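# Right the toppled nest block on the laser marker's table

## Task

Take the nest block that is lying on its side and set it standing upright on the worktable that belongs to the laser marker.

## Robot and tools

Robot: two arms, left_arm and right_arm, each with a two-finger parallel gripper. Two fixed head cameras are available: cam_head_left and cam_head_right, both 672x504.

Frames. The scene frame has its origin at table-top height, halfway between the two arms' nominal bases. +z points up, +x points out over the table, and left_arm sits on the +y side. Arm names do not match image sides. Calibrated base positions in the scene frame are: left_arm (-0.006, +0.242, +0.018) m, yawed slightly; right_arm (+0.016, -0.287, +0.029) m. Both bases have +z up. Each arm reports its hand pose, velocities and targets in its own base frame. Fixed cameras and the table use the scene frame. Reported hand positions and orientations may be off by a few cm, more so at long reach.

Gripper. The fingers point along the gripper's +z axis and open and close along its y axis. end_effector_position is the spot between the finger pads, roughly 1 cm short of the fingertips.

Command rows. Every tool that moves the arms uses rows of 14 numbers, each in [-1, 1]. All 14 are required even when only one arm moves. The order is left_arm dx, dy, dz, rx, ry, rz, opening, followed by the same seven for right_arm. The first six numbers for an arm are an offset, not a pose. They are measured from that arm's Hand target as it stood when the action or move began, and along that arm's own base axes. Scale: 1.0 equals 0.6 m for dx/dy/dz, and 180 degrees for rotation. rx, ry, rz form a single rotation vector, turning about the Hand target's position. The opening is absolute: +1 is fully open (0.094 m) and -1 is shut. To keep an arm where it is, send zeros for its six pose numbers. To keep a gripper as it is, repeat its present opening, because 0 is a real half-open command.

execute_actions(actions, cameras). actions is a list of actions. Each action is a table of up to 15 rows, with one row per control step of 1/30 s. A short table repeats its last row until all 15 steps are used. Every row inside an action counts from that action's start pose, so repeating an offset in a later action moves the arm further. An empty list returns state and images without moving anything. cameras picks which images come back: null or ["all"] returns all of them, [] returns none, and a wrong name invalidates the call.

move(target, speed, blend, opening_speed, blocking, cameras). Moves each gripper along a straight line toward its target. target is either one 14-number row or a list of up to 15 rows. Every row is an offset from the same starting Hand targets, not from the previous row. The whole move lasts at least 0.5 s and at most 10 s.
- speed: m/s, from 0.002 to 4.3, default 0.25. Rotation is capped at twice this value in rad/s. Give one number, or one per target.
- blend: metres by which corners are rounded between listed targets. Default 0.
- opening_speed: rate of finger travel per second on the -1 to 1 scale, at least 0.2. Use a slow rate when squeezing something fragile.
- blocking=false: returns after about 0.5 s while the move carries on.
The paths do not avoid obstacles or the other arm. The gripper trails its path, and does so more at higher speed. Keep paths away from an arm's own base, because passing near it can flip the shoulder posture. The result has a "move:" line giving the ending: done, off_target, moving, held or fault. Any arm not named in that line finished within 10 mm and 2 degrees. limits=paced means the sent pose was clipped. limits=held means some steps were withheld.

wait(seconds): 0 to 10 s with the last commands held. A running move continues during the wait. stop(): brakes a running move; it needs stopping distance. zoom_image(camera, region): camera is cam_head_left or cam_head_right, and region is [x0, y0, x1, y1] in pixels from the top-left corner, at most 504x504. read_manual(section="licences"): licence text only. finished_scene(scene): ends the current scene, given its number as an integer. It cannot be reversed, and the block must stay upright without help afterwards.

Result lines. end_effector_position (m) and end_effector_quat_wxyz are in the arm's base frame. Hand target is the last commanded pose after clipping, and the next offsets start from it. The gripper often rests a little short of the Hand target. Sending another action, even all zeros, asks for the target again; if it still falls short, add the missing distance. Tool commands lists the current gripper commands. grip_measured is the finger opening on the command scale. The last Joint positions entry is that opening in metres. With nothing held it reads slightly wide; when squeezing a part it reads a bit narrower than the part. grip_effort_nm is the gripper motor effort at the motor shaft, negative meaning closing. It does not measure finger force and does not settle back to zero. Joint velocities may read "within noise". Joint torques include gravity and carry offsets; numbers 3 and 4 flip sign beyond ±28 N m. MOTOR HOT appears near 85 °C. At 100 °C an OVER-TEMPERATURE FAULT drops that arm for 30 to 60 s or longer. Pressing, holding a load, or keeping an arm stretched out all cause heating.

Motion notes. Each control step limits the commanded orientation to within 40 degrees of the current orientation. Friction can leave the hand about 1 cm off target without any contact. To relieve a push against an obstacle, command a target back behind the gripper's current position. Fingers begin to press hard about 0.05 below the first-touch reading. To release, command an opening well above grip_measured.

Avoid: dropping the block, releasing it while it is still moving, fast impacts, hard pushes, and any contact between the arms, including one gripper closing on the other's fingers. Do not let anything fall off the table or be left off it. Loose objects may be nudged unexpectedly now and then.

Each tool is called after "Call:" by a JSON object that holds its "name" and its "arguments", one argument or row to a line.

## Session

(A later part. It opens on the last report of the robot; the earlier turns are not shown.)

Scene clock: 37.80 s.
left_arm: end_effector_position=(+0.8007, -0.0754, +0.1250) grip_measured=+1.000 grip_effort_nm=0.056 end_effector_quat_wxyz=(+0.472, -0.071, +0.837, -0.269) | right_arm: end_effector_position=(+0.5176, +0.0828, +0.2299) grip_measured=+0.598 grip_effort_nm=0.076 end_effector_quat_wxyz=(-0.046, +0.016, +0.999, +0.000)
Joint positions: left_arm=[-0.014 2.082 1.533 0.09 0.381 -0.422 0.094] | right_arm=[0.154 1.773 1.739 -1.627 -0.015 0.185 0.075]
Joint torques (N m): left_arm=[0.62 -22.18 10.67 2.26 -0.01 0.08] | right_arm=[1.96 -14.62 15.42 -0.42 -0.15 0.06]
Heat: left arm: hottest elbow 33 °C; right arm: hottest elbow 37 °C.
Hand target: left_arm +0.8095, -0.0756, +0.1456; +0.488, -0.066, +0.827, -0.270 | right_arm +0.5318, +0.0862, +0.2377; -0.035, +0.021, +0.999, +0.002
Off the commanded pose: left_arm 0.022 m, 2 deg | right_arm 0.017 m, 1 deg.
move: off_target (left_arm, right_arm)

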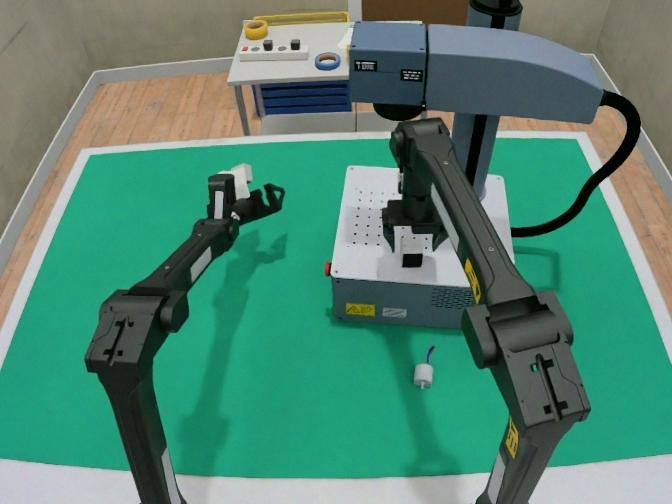

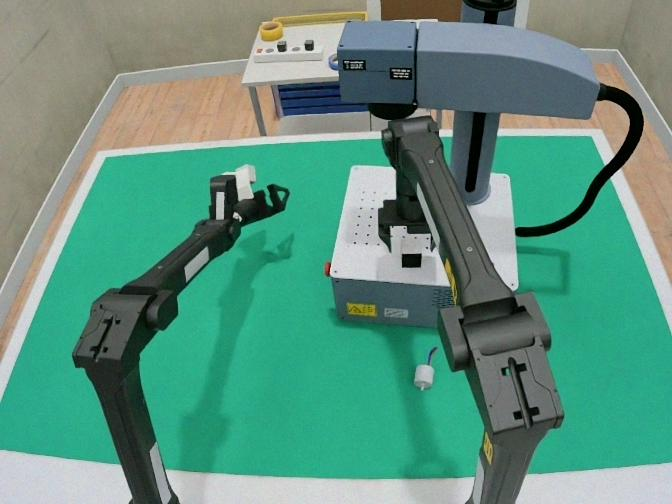

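Call:
{"name": "move", "arguments": {
  "target": [
    [0,0,0,0,0,0,1,0.015,-0.003,-0.08,0,0,0,0.6],
    [0,0,0,0,0,0,1,0.083,-0.003,-0.091,0,0,0,0.6]
  ],
  "speed": 0.1,
  "blend": 0.01
}}

Call:
{"name": "zoom_image", "arguments": {
  "camera": "cam_head_left",
  "region": [360, 190, 480, 280]
}}

Call:
{"name": "zoom_image", "arguments": {
  "camera": "cam_head_right",
  "region": [360, 190, 480, 280]
}}

Scene clock: 40.70 s.
left_arm: end_effector_position=(+0.8007, -0.0754, +0.1250) grip_measured=+1.000 grip_effort_nm=0.051 end_effector_quat_wxyz=(+0.472, -0.071, +0.837, -0.269) | right_arm: end_effector_position=(+0.5657, +0.0903, +0.1778) grip_measured=+0.598 grip_effort_nm=0.081 end_effector_quat_wxyz=(-0.045, +0.016, +0.999, +0.000)
Joint positions: left_arm=[-0.014 2.082 1.533 0.09 0.381 -0.422 0.094] | right_arm=[0.154 1.918 1.812 -1.552 -0.015 0.186 0.075]
Joint torques (N m): left_arm=[0.62 -22.18 10.71 2.26 -0.02 0.08] | right_arm=[0.03 -16.62 15.57 -0.1 -0.1 -0.06]
Heat: left arm: hottest elbow 33 °C; right arm: hottest elbow 37 °C.
Hand target: left_arm +0.8095, -0.0756, +0.1456; +0.488, -0.066, +0.827, -0.270 | right_arm +0.5816, +0.0844, +0.1830; -0.035, +0.021, +0.999, +0.002
Off the commanded pose: left_arm 0.022 m, 2 deg | right_arm 0.018 m, 1 deg.
move: off_target (left_arm, right_arm)

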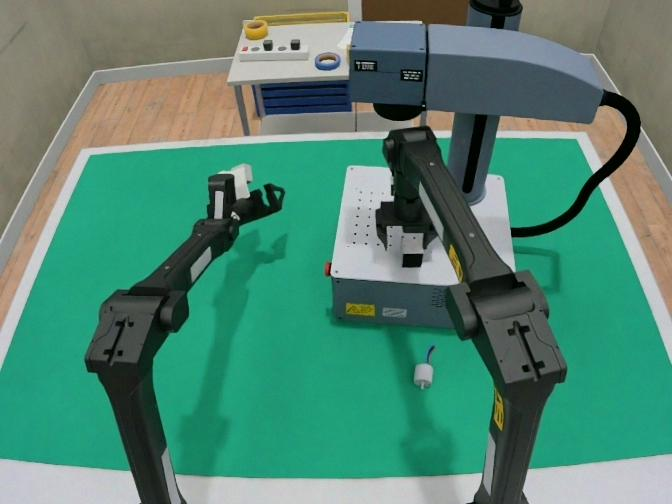

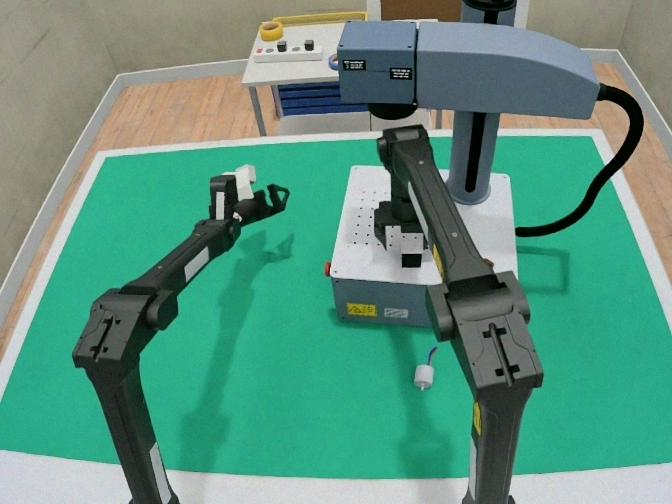

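Scaled by 4.200 from the camera's 672x504 image, which has a finer 960x720 frame.

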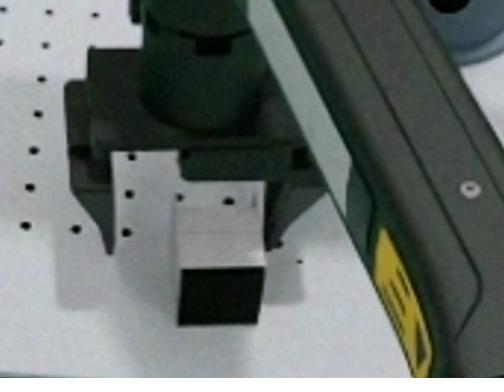

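Scaled by 4.200 from the camera's 672x504 image, which has a finer 960x720 frame.

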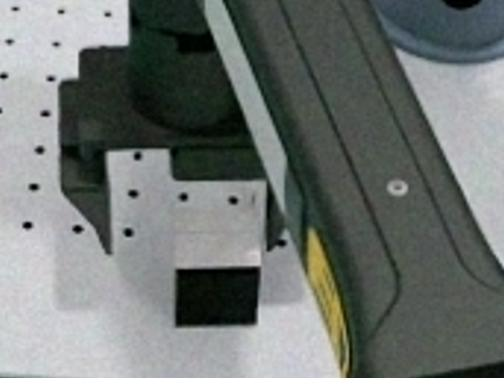

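Call:
{"name": "move", "arguments": {
  "target": [0,0,0,0,0,0,1,-0.017,-0.02,-0.006,0,0,0,0.6],
  "speed": 0.1,
  "cameras": ["cam_head_left"]
}}

Call:
{"name": "zoom_image", "arguments": {
  "camera": "cam_head_left",
  "region": [360, 190, 480, 280]
}}

Scene clock: 42.43 s.
left_arm: end_effector_position=(+0.8007, -0.0754, +0.1250) grip_measured=+1.000 grip_effort_nm=0.056 end_effector_quat_wxyz=(+0.472, -0.071, +0.837, -0.269) | right_arm: end_effector_position=(+0.5690, +0.0797, +0.1777) grip_measured=+0.598 grip_effort_nm=0.076 end_effector_quat_wxyz=(-0.041, +0.022, +0.999, +0.001)
Joint positions: left_arm=[-0.014 2.082 1.533 0.09 0.381 -0.422 0.094] | right_arm=[0.135 1.918 1.812 -1.545 -0.015 0.179 0.075]
Joint torques (N m): left_arm=[0.67 -22.12 10.66 2.28 0 0.08] | right_arm=[0.44 -19.08 10.58 0.51 -0.05 -0.11]
Heat: left arm: hottest elbow 33 °C; right arm: hottest elbow 38 °C.
Hand target: left_arm +0.8095, -0.0756, +0.1456; +0.488, -0.066, +0.827, -0.270 | right_arm +0.5714, +0.0723, +0.1794; -0.035, +0.022, +0.999, +0.002
Off the commanded pose: left_arm 0.022 m, 2 deg | right_arm 0.008 m, 1 deg.
move: off_target (left_arm)
Images, in order (width x height): cam_head_left 672x504.

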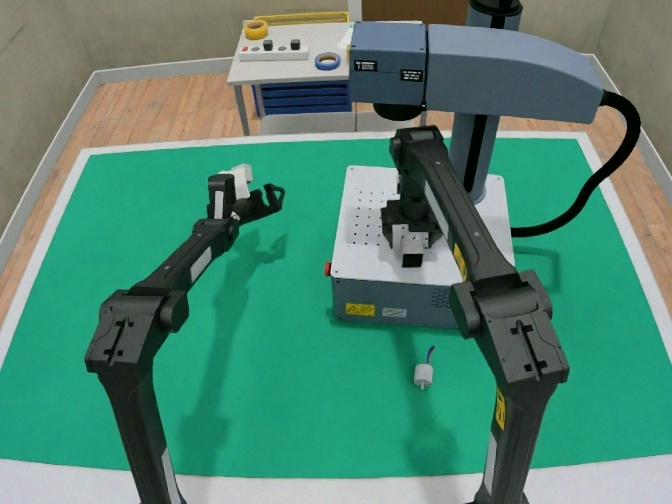

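Scaled by 4.200 from the camera's 672x504 image, which has a finer 960x720 frame.

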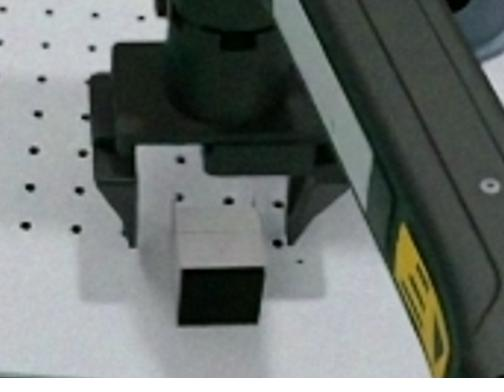

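Call:
{"name": "move", "arguments": {
  "target": [0,0,0,0,0,0,1,-0.03,-0.003,-0.004,0,0,0,0.6],
  "speed": 0.1,
  "cameras": ["cam_head_left"]
}}

Call:
{"name": "zoom_image", "arguments": {
  "camera": "cam_head_left",
  "region": [360, 190, 480, 280]
}}

Scene clock: 43.83 s.
left_arm: end_effector_position=(+0.8007, -0.0754, +0.1250) grip_measured=+1.000 grip_effort_nm=0.056 end_effector_quat_wxyz=(+0.472, -0.071, +0.837, -0.269) | right_arm: end_effector_position=(+0.5535, +0.0776, +0.1788) grip_measured=+0.598 grip_effort_nm=0.066 end_effector_quat_wxyz=(-0.037, +0.022, +0.999, +0.002)
Joint positions: left_arm=[-0.014 2.082 1.533 0.09 0.381 -0.422 0.094] | right_arm=[0.135 1.868 1.741 -1.515 -0.015 0.179 0.075]
Joint torques (N m): left_arm=[0.62 -22.18 10.69 2.25 0 0.08] | right_arm=[0.15 -18.14 9.8 0.54 -0.07 -0.15]
Heat: left arm: hottest elbow 34 °C; right arm: hottest elbow 37 °C.
Hand target: left_arm +0.8095, -0.0756, +0.1456; +0.488, -0.066, +0.827, -0.270 | right_arm +0.5534, +0.0705, +0.1771; -0.035, +0.022, +0.999, +0.002
Off the commanded pose: left_arm 0.022 m, 2 deg | right_arm 0.007 m, 0 deg.
move: off_target (left_arm)
Images, in order (width x height): cam_head_left 672x504.

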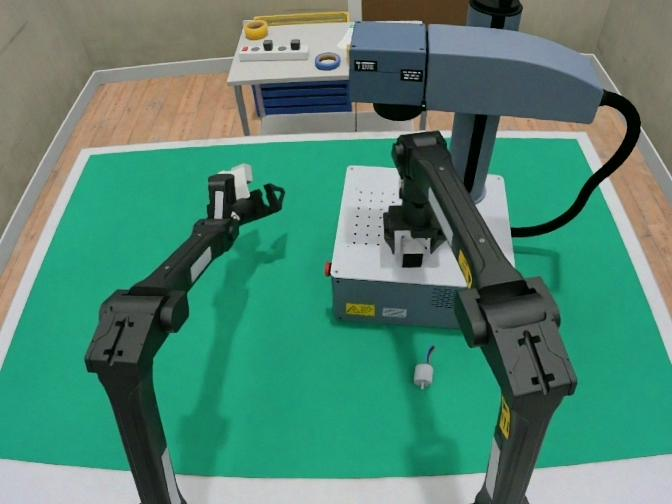

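Scaled by 4.200 from the camera's 672x504 image, which has a finer 960x720 frame.

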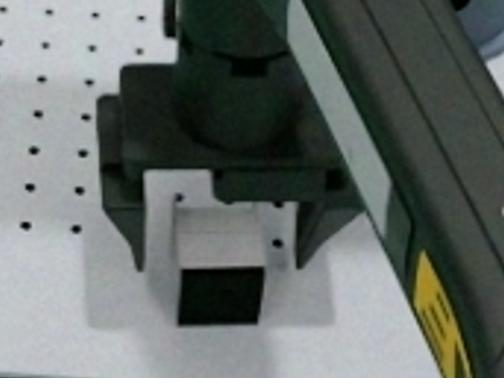

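Call:
{"name": "move", "arguments": {
  "target": [
    [0,0,0,0,0,0,1,0.02,0,-0.01,0,0,0,0.6],
    [0,0,0,0,0,0,1,0.02,0,-0.01,0,0,0,-0.4]
  ],
  "speed": 0.1,
  "opening_speed": 0.5,
  "cameras": ["cam_head_left"]
}}

Call:
{"name": "zoom_image", "arguments": {
  "camera": "cam_head_left",
  "region": [360, 190, 480, 280]
}}

Scene clock: 47.87 s.
left_arm: end_effector_position=(+0.8007, -0.0754, +0.1250) grip_measured=+1.000 grip_effort_nm=0.061 end_effector_quat_wxyz=(+0.472, -0.071, +0.837, -0.269) | right_arm: end_effector_position=(+0.5541, +0.0777, +0.1751) grip_measured=-0.156 grip_effort_nm=-1.048 end_effector_quat_wxyz=(-0.039, +0.021, +0.999, +0.002)
Joint positions: left_arm=[-0.014 2.082 1.533 0.09 0.381 -0.422 0.094] | right_arm=[0.135 1.875 1.74 -1.513 -0.015 0.176 0.04]
Joint torques (N m): left_arm=[0.67 -22.07 10.67 2.28 -0.01 0.08] | right_arm=[-0.26 -15.5 12.68 0.5 -0.03 -0.17]
Heat: left arm: hottest elbow 34 °C; right arm: hottest elbow 37 °C.
Hand target: left_arm +0.8095, -0.0756, +0.1456; +0.488, -0.066, +0.827, -0.270 | right_arm +0.5654, +0.0705, +0.1709; -0.035, +0.022, +0.999, +0.002
Off the commanded pose: left_arm 0.022 m, 2 deg | right_arm 0.014 m, 0 deg.
move: off_target (left_arm, right_arm); target 2's new opening was sent with right_arm's hand 0.014 m and 0 deg from that target
Images, in order (width x height): cam_head_left 672x504.

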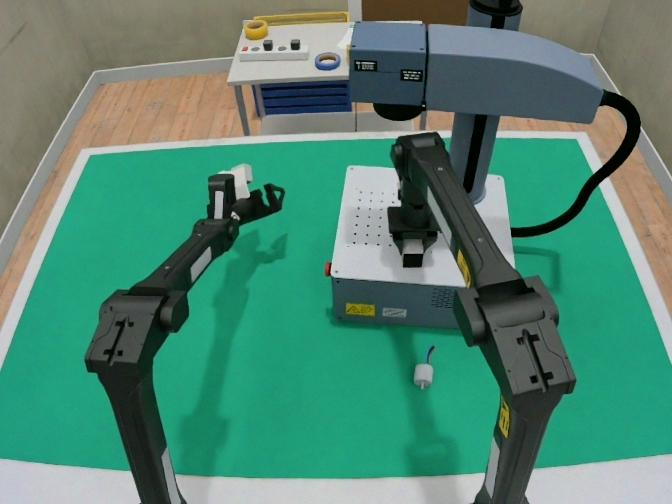

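Scaled by 4.200 from the camera's 672x504 image, which has a finer 960x720 frame.

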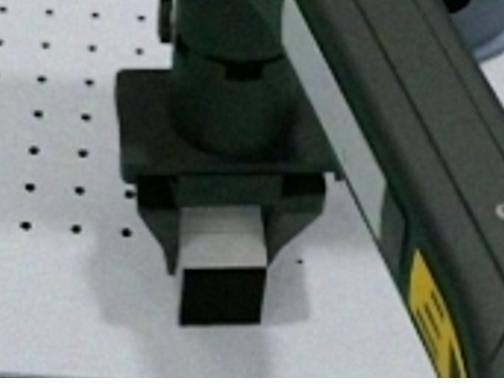

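Call:
{"name": "move", "arguments": {
  "target": [
    [0,0,0,0,0,0,1,0,0.0,0,0,0,0,0.1],
    [0,0,0,0,0,0,1,0.012,0.0,0,0,0,0,0.1],
    [0,0,0,0,0,0,1,0.01,0.0,0,0,0,0,-0.4]
  ],
  "speed": 0.05,
  "opening_speed": 0.6,
  "cameras": ["cam_head_left"]
}}

Call:
{"name": "zoom_image", "arguments": {
  "camera": "cam_head_left",
  "region": [360, 190, 480, 280]
}}

Scene clock: 51.60 s.
left_arm: end_effector_position=(+0.8007, -0.0754, +0.1250) grip_measured=+1.000 grip_effort_nm=0.051 end_effector_quat_wxyz=(+0.472, -0.071, +0.837, -0.269) | right_arm: end_effector_position=(+0.5551, +0.0772, +0.1693) grip_measured=-0.156 grip_effort_nm=-1.048 end_effector_quat_wxyz=(-0.045, +0.021, +0.999, +0.001)
Joint positions: left_arm=[-0.014 2.082 1.533 0.09 0.381 -0.422 0.094] | right_arm=[0.134 1.887 1.742 -1.514 -0.015 0.175 0.04]
Joint torques (N m): left_arm=[0.62 -22.18 10.69 2.25 -0.01 0.08] | right_arm=[0.09 -15.91 14.58 0.35 0.01 -0.16]
Heat: left arm: hottest elbow 35 °C; right arm: hottest elbow 37 °C.
Hand target: left_arm +0.8095, -0.0756, +0.1456; +0.488, -0.066, +0.827, -0.270 | right_arm +0.5713, +0.0705, +0.1711; -0.035, +0.022, +0.999, +0.002
Off the commanded pose: left_arm 0.022 m, 2 deg | right_arm 0.018 m, 1 deg.
move: off_target (left_arm, right_arm); target 3's new opening was sent with right_arm's hand 0.018 m and 1 deg from that target
Images, in order (width x height): cam_head_left 672x504.

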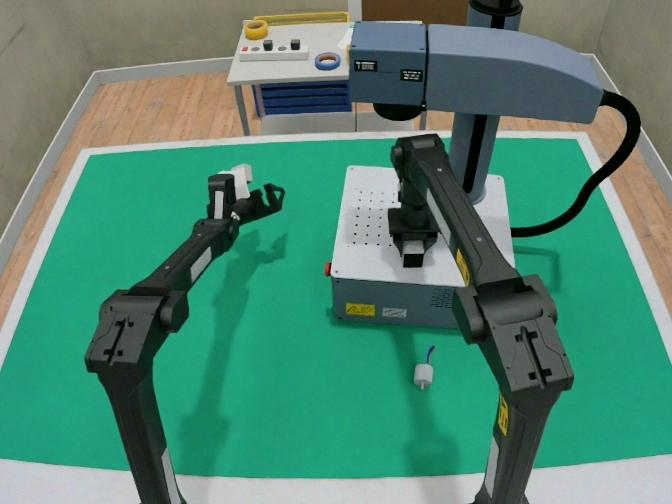

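Scaled by 4.200 from the camera's 672x504 image, which has a finer 960x720 frame.

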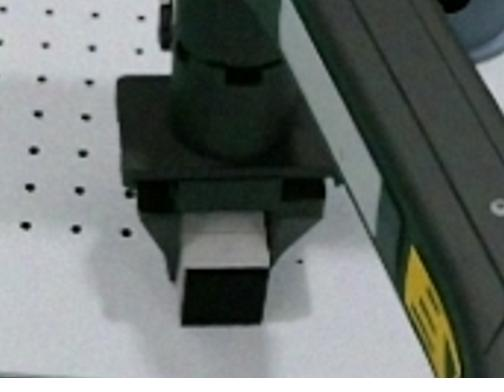

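Call:
{"name": "move", "arguments": {
  "target": [
    [0,0,0,0,0,0,1,-0.04,0.003,0.07,0,0,0,-0.4],
    [0,0,0,0,0,0,1,-0.13,0.006,0.15,0,0,0,-0.4],
    [0,0,0,0,0,0,1,-0.09,0.006,0.15,-0.022,-0.4995,0,-0.4]
  ],
  "speed": [0.12,0.15,0.45],
  "blend": [0.02,0.01,0]
}}

Call:
{"name": "zoom_image", "arguments": {
  "camera": "cam_head_left",
  "region": [350, 180, 510, 300]
}}

Call:
{"name": "zoom_image", "arguments": {
  "camera": "cam_head_right",
  "region": [350, 180, 510, 300]
}}

Scene clock: 56.37 s.
left_arm: end_effector_position=(+0.8007, -0.0754, +0.1250) grip_measured=+1.000 grip_effort_nm=0.051 end_effector_quat_wxyz=(+0.472, -0.071, +0.837, -0.269) | right_arm: end_effector_position=(+0.5167, +0.0669, +0.2570) grip_measured=-0.156 grip_effort_nm=-1.053 end_effector_quat_wxyz=(+0.674, +0.024, +0.738, -0.017)
Joint positions: left_arm=[-0.014 2.082 1.533 0.09 0.381 -0.422 0.094] | right_arm=[0.22 1.278 0.623 0.56 0.277 0.033 0.04]
Joint torques (N m): left_arm=[0.56 -22.12 10.71 2.24 -0.01 0.08] | right_arm=[1.85 -7.59 10.55 3.17 -0.27 -0.12]
Heat: left arm: hottest elbow 35 °C; right arm: hottest elbow 38 °C.
Hand target: left_arm +0.8095, -0.0756, +0.1456; +0.488, -0.066, +0.827, -0.270 | right_arm +0.5173, +0.0740, +0.2610; +0.681, +0.015, +0.732, -0.015
Off the commanded pose: left_arm 0.022 m, 2 deg | right_arm 0.008 m, 2 deg.
move: off_target (left_arm)

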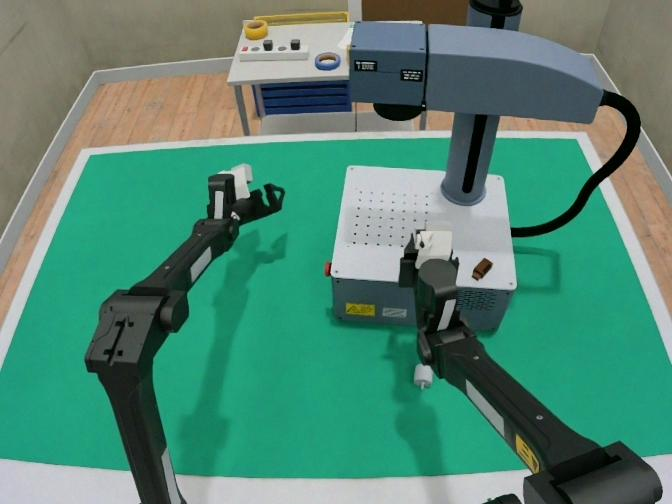

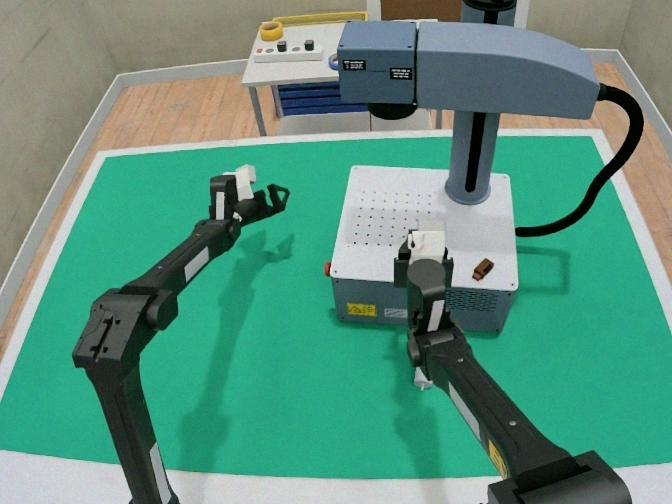

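Scaled by 3.150 from the camera's 672x504 image, which has a finer 960x720 frame.

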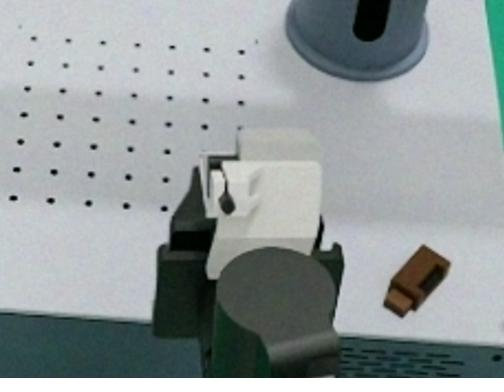

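Scaled by 3.150 from the camera's 672x504 image, which has a finer 960x720 frame.

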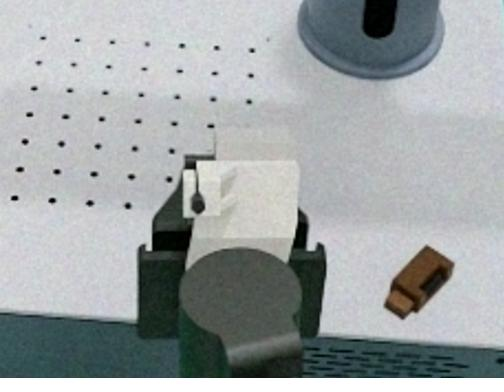

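Call:
{"name": "move", "arguments": {
  "target": [0,0,0,0,0,0,1,0.027,0,-0.095,0,0,0,-0.4],
  "speed": 0.12
}}

Call:
{"name": "zoom_image", "arguments": {
  "camera": "cam_head_left",
  "region": [350, 180, 510, 300]
}}

Call:
{"name": "zoom_image", "arguments": {
  "camera": "cam_head_right",
  "region": [350, 180, 510, 300]
}}

Scene clock: 58.27 s.
left_arm: end_effector_position=(+0.8007, -0.0754, +0.1250) grip_measured=+1.000 grip_effort_nm=0.056 end_effector_quat_wxyz=(+0.472, -0.071, +0.837, -0.269) | right_arm: end_effector_position=(+0.5322, +0.0720, +0.1982) grip_measured=-0.156 grip_effort_nm=-1.048 end_effector_quat_wxyz=(+0.672, +0.020, +0.740, -0.015)
Joint positions: left_arm=[-0.014 2.082 1.533 0.09 0.381 -0.422 0.094] | right_arm=[0.22 1.467 0.597 0.772 0.268 0.032 0.04]
Joint torques (N m): left_arm=[0.67 -22.12 10.69 2.26 -0.01 0.08] | right_arm=[0.21 -8.88 9.05 3.45 -0.33 -0.19]
Heat: left arm: hottest elbow 35 °C; right arm: hottest elbow 38 °C.
Hand target: left_arm +0.8095, -0.0756, +0.1456; +0.488, -0.066, +0.827, -0.270 | right_arm +0.5336, +0.0741, +0.2039; +0.681, +0.015, +0.732, -0.015
Off the commanded pose: left_arm 0.022 m, 2 deg | right_arm 0.006 m, 2 deg.
move: off_target (left_arm)

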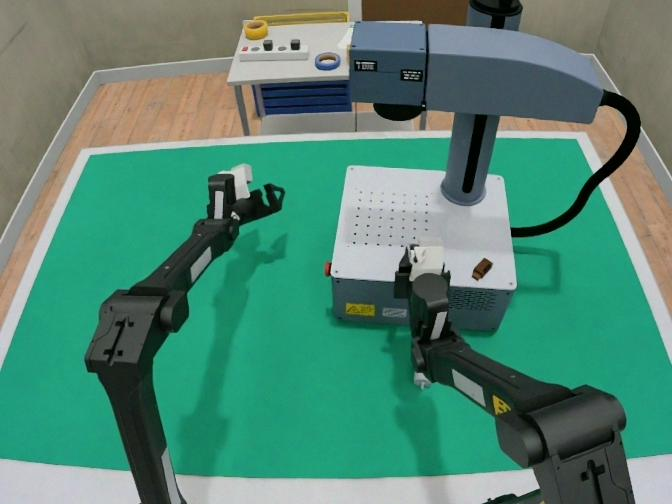

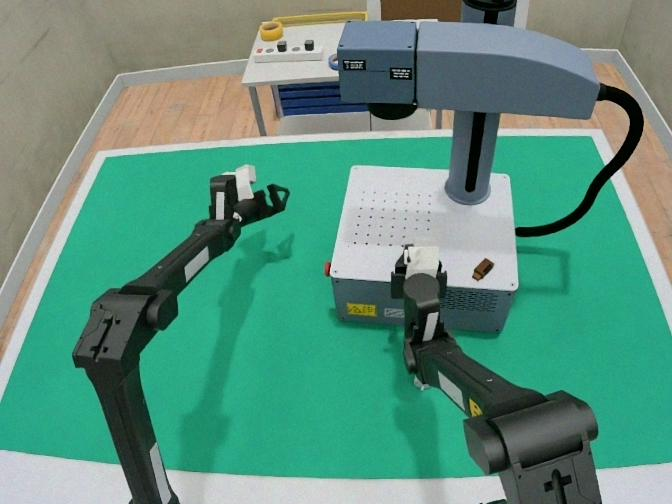

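Scaled by 3.150 from the camera's 672x504 image, which has a finer 960x720 frame.

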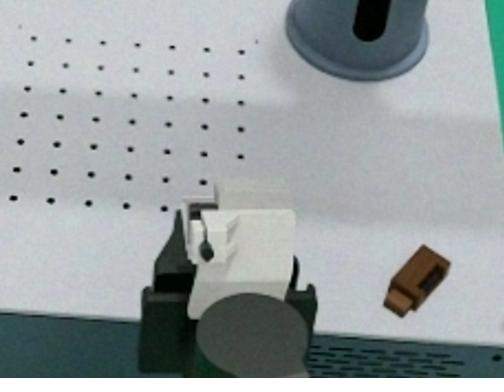

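Scaled by 3.150 from the camera's 672x504 image, which has a finer 960x720 frame.

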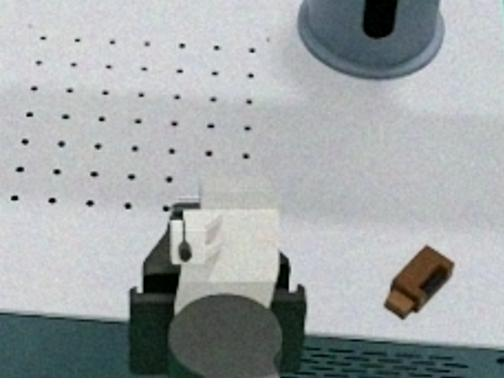

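Call:
{"name": "move", "arguments": {
  "target": [0,0,0,0,0,0,1,0,0,-0.016,0,0,0,-0.4],
  "speed": 0.03,
  "cameras": []
}}

Call:
{"name": "move", "arguments": {
  "target": [0,0,0,0,0,0,1,0,0,-0.006,0,0,0,-0.4],
  "speed": 0.03,
  "cameras": []
}}

Call:
{"name": "move", "arguments": {
  "target": [0,0,0,0,0,0,1,0,0,-0.006,0,0,0,-0.4],
  "speed": 0.03,
  "cameras": []
}}

Scene clock: 59.80 s.
left_arm: end_effector_position=(+0.8007, -0.0754, +0.1250) grip_measured=+1.000 grip_effort_nm=0.056 end_effector_quat_wxyz=(+0.472, -0.071, +0.837, -0.269) | right_arm: end_effector_position=(+0.5332, +0.0722, +0.1927) grip_measured=-0.156 grip_effort_nm=-1.057 end_effector_quat_wxyz=(+0.675, +0.020, +0.737, -0.014)
Joint positions: left_arm=[-0.014 2.082 1.533 0.09 0.381 -0.422 0.094] | right_arm=[0.22 1.491 0.592 0.808 0.268 0.031 0.04]
Joint torques (N m): left_arm=[0.56 -22.18 10.67 2.28 -0.01 0.08] | right_arm=[1.61 -9.05 8.46 3.45 -0.29 -0.2]
Heat: left arm: hottest elbow 36 °C; right arm: hottest elbow 38 °C.
Hand target: left_arm +0.8095, -0.0756, +0.1456; +0.488, -0.066, +0.827, -0.270 | right_arm +0.5336, +0.0740, +0.1945; +0.682, +0.015, +0.731, -0.015
Off the commanded pose: left_arm 0.022 m, 2 deg | right_arm 0.002 m, 1 deg.
move: off_target (left_arm)
No camera images: "cameras" was empty.

Scene clock: 60.63 s.
left_arm: end_effector_position=(+0.8007, -0.0754, +0.1250) grip_measured=+1.000 grip_effort_nm=0.056 end_effector_quat_wxyz=(+0.472, -0.071, +0.837, -0.269) | right_arm: end_effector_position=(+0.5340, +0.0724, +0.1926) grip_measured=-0.156 grip_effort_nm=-1.053 end_effector_quat_wxyz=(+0.678, +0.021, +0.734, -0.013)
Joint positions: left_arm=[-0.014 2.082 1.533 0.09 0.381 -0.422 0.094] | right_arm=[0.22 1.498 0.592 0.823 0.268 0.031 0.04]
Joint torques (N m): left_arm=[0.62 -22.12 10.69 2.25 -0.01 0.07] | right_arm=[1.08 -8.59 8.08 3.15 -0.27 -0.2]
Heat: left arm: hottest elbow 36 °C; right arm: hottest elbow 38 °C.
Hand target: left_arm +0.8095, -0.0756, +0.1456; +0.488, -0.066, +0.827, -0.270 | right_arm +0.5336, +0.0740, +0.1909; +0.681, +0.015, +0.732, -0.015
Off the commanded pose: left_arm 0.022 m, 2 deg | right_arm 0.002 m, 1 deg.
move: off_target (left_arm)
No camera images: "cameras" was empty.

Scene clock: 61.47 s.
left_arm: end_effector_position=(+0.8007, -0.0754, +0.1250) grip_measured=+1.000 grip_effort_nm=0.056 end_effector_quat_wxyz=(+0.472, -0.071, +0.837, -0.269) | right_arm: end_effector_position=(+0.5347, +0.0726, +0.1925) grip_measured=-0.156 grip_effort_nm=-1.053 end_effector_quat_wxyz=(+0.681, +0.021, +0.732, -0.013)
Joint positions: left_arm=[-0.014 2.082 1.533 0.09 0.381 -0.422 0.094] | right_arm=[0.22 1.506 0.592 0.84 0.267 0.03 0.04]
Joint torques (N m): left_arm=[0.62 -22.3 10.67 2.29 -0.01 0.08] | right_arm=[1.2 -9.17 7.77 3.11 -0.29 -0.2]
Heat: left arm: hottest elbow 36 °C; right arm: hottest elbow 38 °C.
Hand target: left_arm +0.8095, -0.0756, +0.1456; +0.488, -0.066, +0.827, -0.270 | right_arm +0.5336, +0.0741, +0.1872; +0.681, +0.015, +0.732, -0.015
Off the commanded pose: left_arm 0.022 m, 2 deg | right_arm 0.006 m, 1 deg.
move: off_target (left_arm)
No camera images: "cameras" was empty.

Call:
{"name": "move", "arguments": {
  "target": [
    [0,0,0,0,0,0,1,0,0,0.009,0,0,0,-0.4],
    [0,0,0,0,0,0,1,0,0,0.010,0,0,0,0.1]
  ],
  "speed": 0.05,
  "opening_speed": 0.3
}}

Call:
{"name": "zoom_image", "arguments": {
  "camera": "cam_head_left",
  "region": [350, 180, 510, 300]
}}

Scene clock: 64.67 s.
left_arm: end_effector_position=(+0.8007, -0.0754, +0.1250) grip_measured=+1.000 grip_effort_nm=0.056 end_effector_quat_wxyz=(+0.472, -0.071, +0.837, -0.269) | right_arm: end_effector_position=(+0.5347, +0.0726, +0.1926) grip_measured=+0.097 grip_effort_nm=0.081 end_effector_quat_wxyz=(+0.681, +0.021, +0.731, -0.013)
Joint positions: left_arm=[-0.014 2.082 1.533 0.09 0.381 -0.422 0.094] | right_arm=[0.22 1.506 0.592 0.84 0.267 0.029 0.052]
Joint torques (N m): left_arm=[0.67 -22.12 10.69 2.26 -0.01 0.08] | right_arm=[0.62 -10.05 8.2 2.19 -0.32 -0.12]
Heat: left arm: hottest elbow 36 °C; right arm: hottest elbow 37 °C.
Hand target: left_arm +0.8095, -0.0756, +0.1456; +0.488, -0.066, +0.827, -0.270 | right_arm +0.5336, +0.0741, +0.1932; +0.681, +0.015, +0.732, -0.015
Off the commanded pose: left_arm 0.022 m, 2 deg | right_arm 0.002 m, 1 deg.
move: off_target (left_arm)

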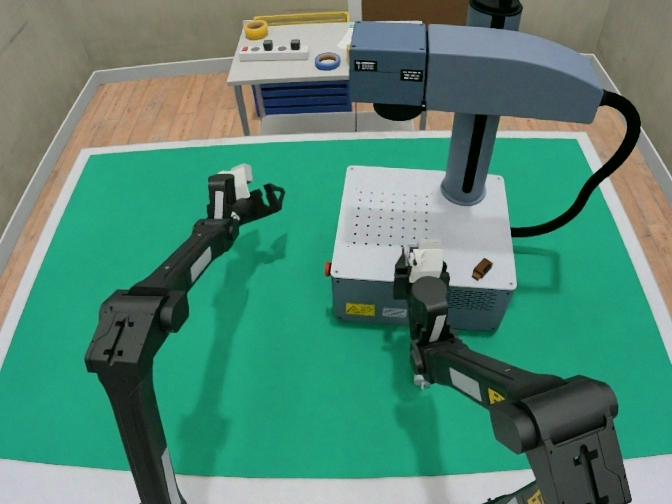

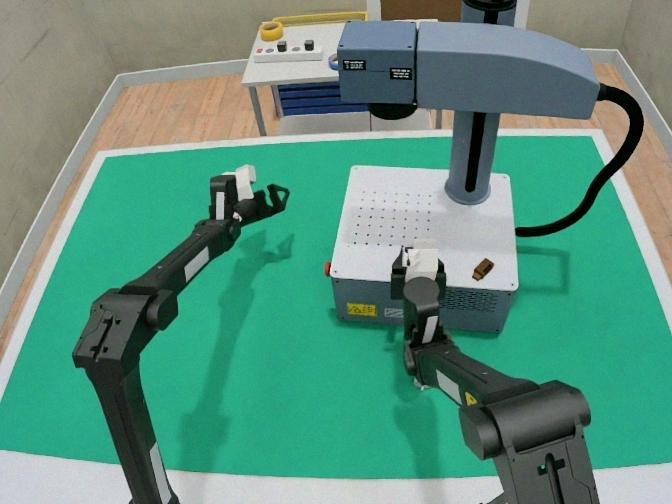

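Scaled by 3.150 from the camera's 672x504 image, which has a finer 960x720 frame.

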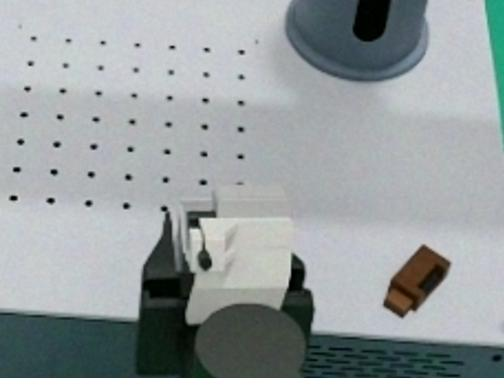

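Call:
{"name": "move", "arguments": {
  "target": [
    [0,0,0,0,0,0,1,0,0,0.001,0,0,0,0.35],
    [0,0,0,0,0,0,1,-0.12,0.005,0.02,0,0,0,0.35],
    [0,0,0,0,0,0,1,-0.25,0.0,0.06,0,0,0,0.35]
  ],
  "speed": [0.05,0.08,0.2],
  "blend": [0,0.02,0],
  "opening_speed": 0.4
}}

Call:
{"name": "zoom_image", "arguments": {
  "camera": "cam_head_left",
  "region": [350, 200, 470, 290]
}}

Call:
{"name": "zoom_image", "arguments": {
  "camera": "cam_head_right",
  "region": [350, 200, 470, 290]
}}

Scene clock: 68.40 s.
left_arm: end_effector_position=(+0.8007, -0.0754, +0.1250) grip_measured=+1.000 grip_effort_nm=0.056 end_effector_quat_wxyz=(+0.472, -0.071, +0.837, -0.269) | right_arm: end_effector_position=(+0.3875, +0.0701, +0.2336) grip_measured=+0.348 grip_effort_nm=0.090 end_effector_quat_wxyz=(+0.685, +0.020, +0.728, -0.017)
Joint positions: left_arm=[-0.014 2.082 1.533 0.09 0.381 -0.422 0.094] | right_arm=[0.353 0.922 0.294 0.562 0.405 0.029 0.063]
Joint torques (N m): left_arm=[0.56 -22.07 10.67 2.24 -0.02 0.08] | right_arm=[2.9 -3.78 9.95 1.57 0.04 -0.04]
Heat: left arm: hottest elbow 37 °C; right arm: hottest elbow 37 °C.
Hand target: left_arm +0.8095, -0.0756, +0.1456; +0.488, -0.066, +0.827, -0.270 | right_arm +0.3836, +0.0742, +0.2292; +0.681, +0.015, +0.732, -0.015
Off the commanded pose: left_arm 0.022 m, 2 deg | right_arm 0.007 m, 1 deg.
move: off_target (left_arm)

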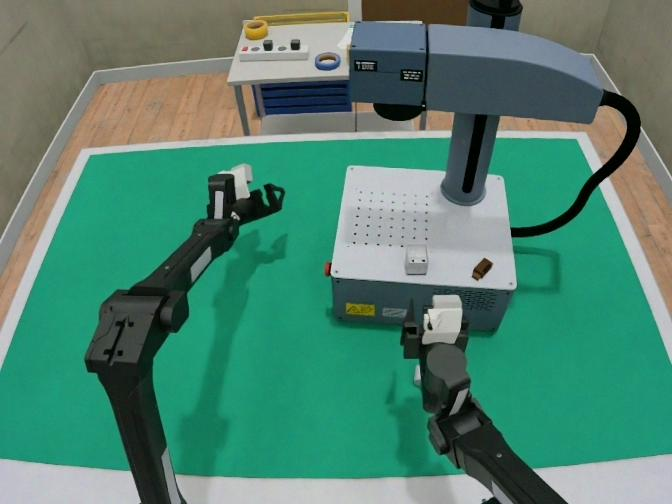

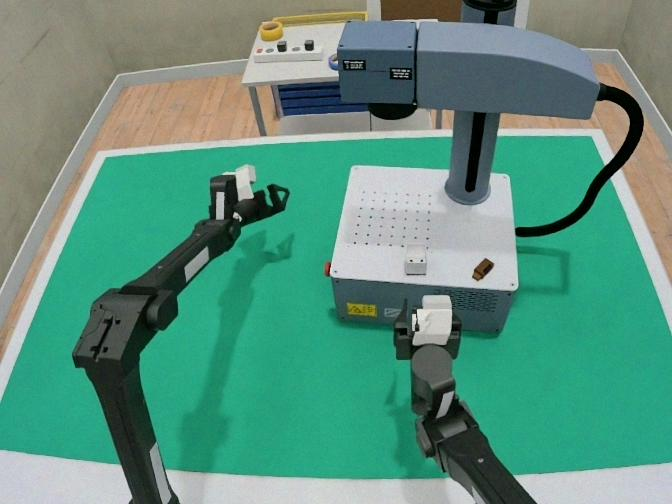

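Scaled by 4.200 from the camera's 672x504 image, which has a finer 960x720 frame.

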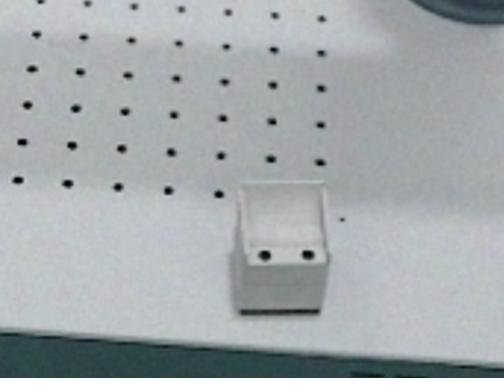

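Scaled by 4.200 from the camera's 672x504 image, which has a finer 960x720 frame.

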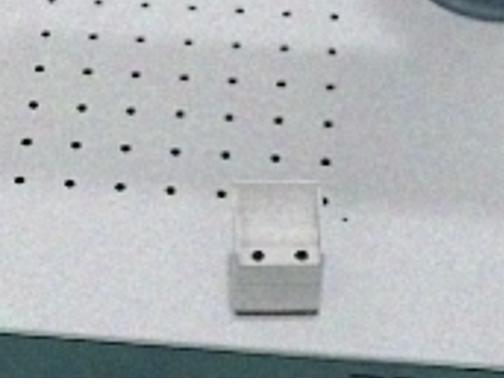

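Upright on the plate.

Call:
{"name": "finished_scene", "arguments": {
  "scene": 3
}}

The scene is finished: the task was done.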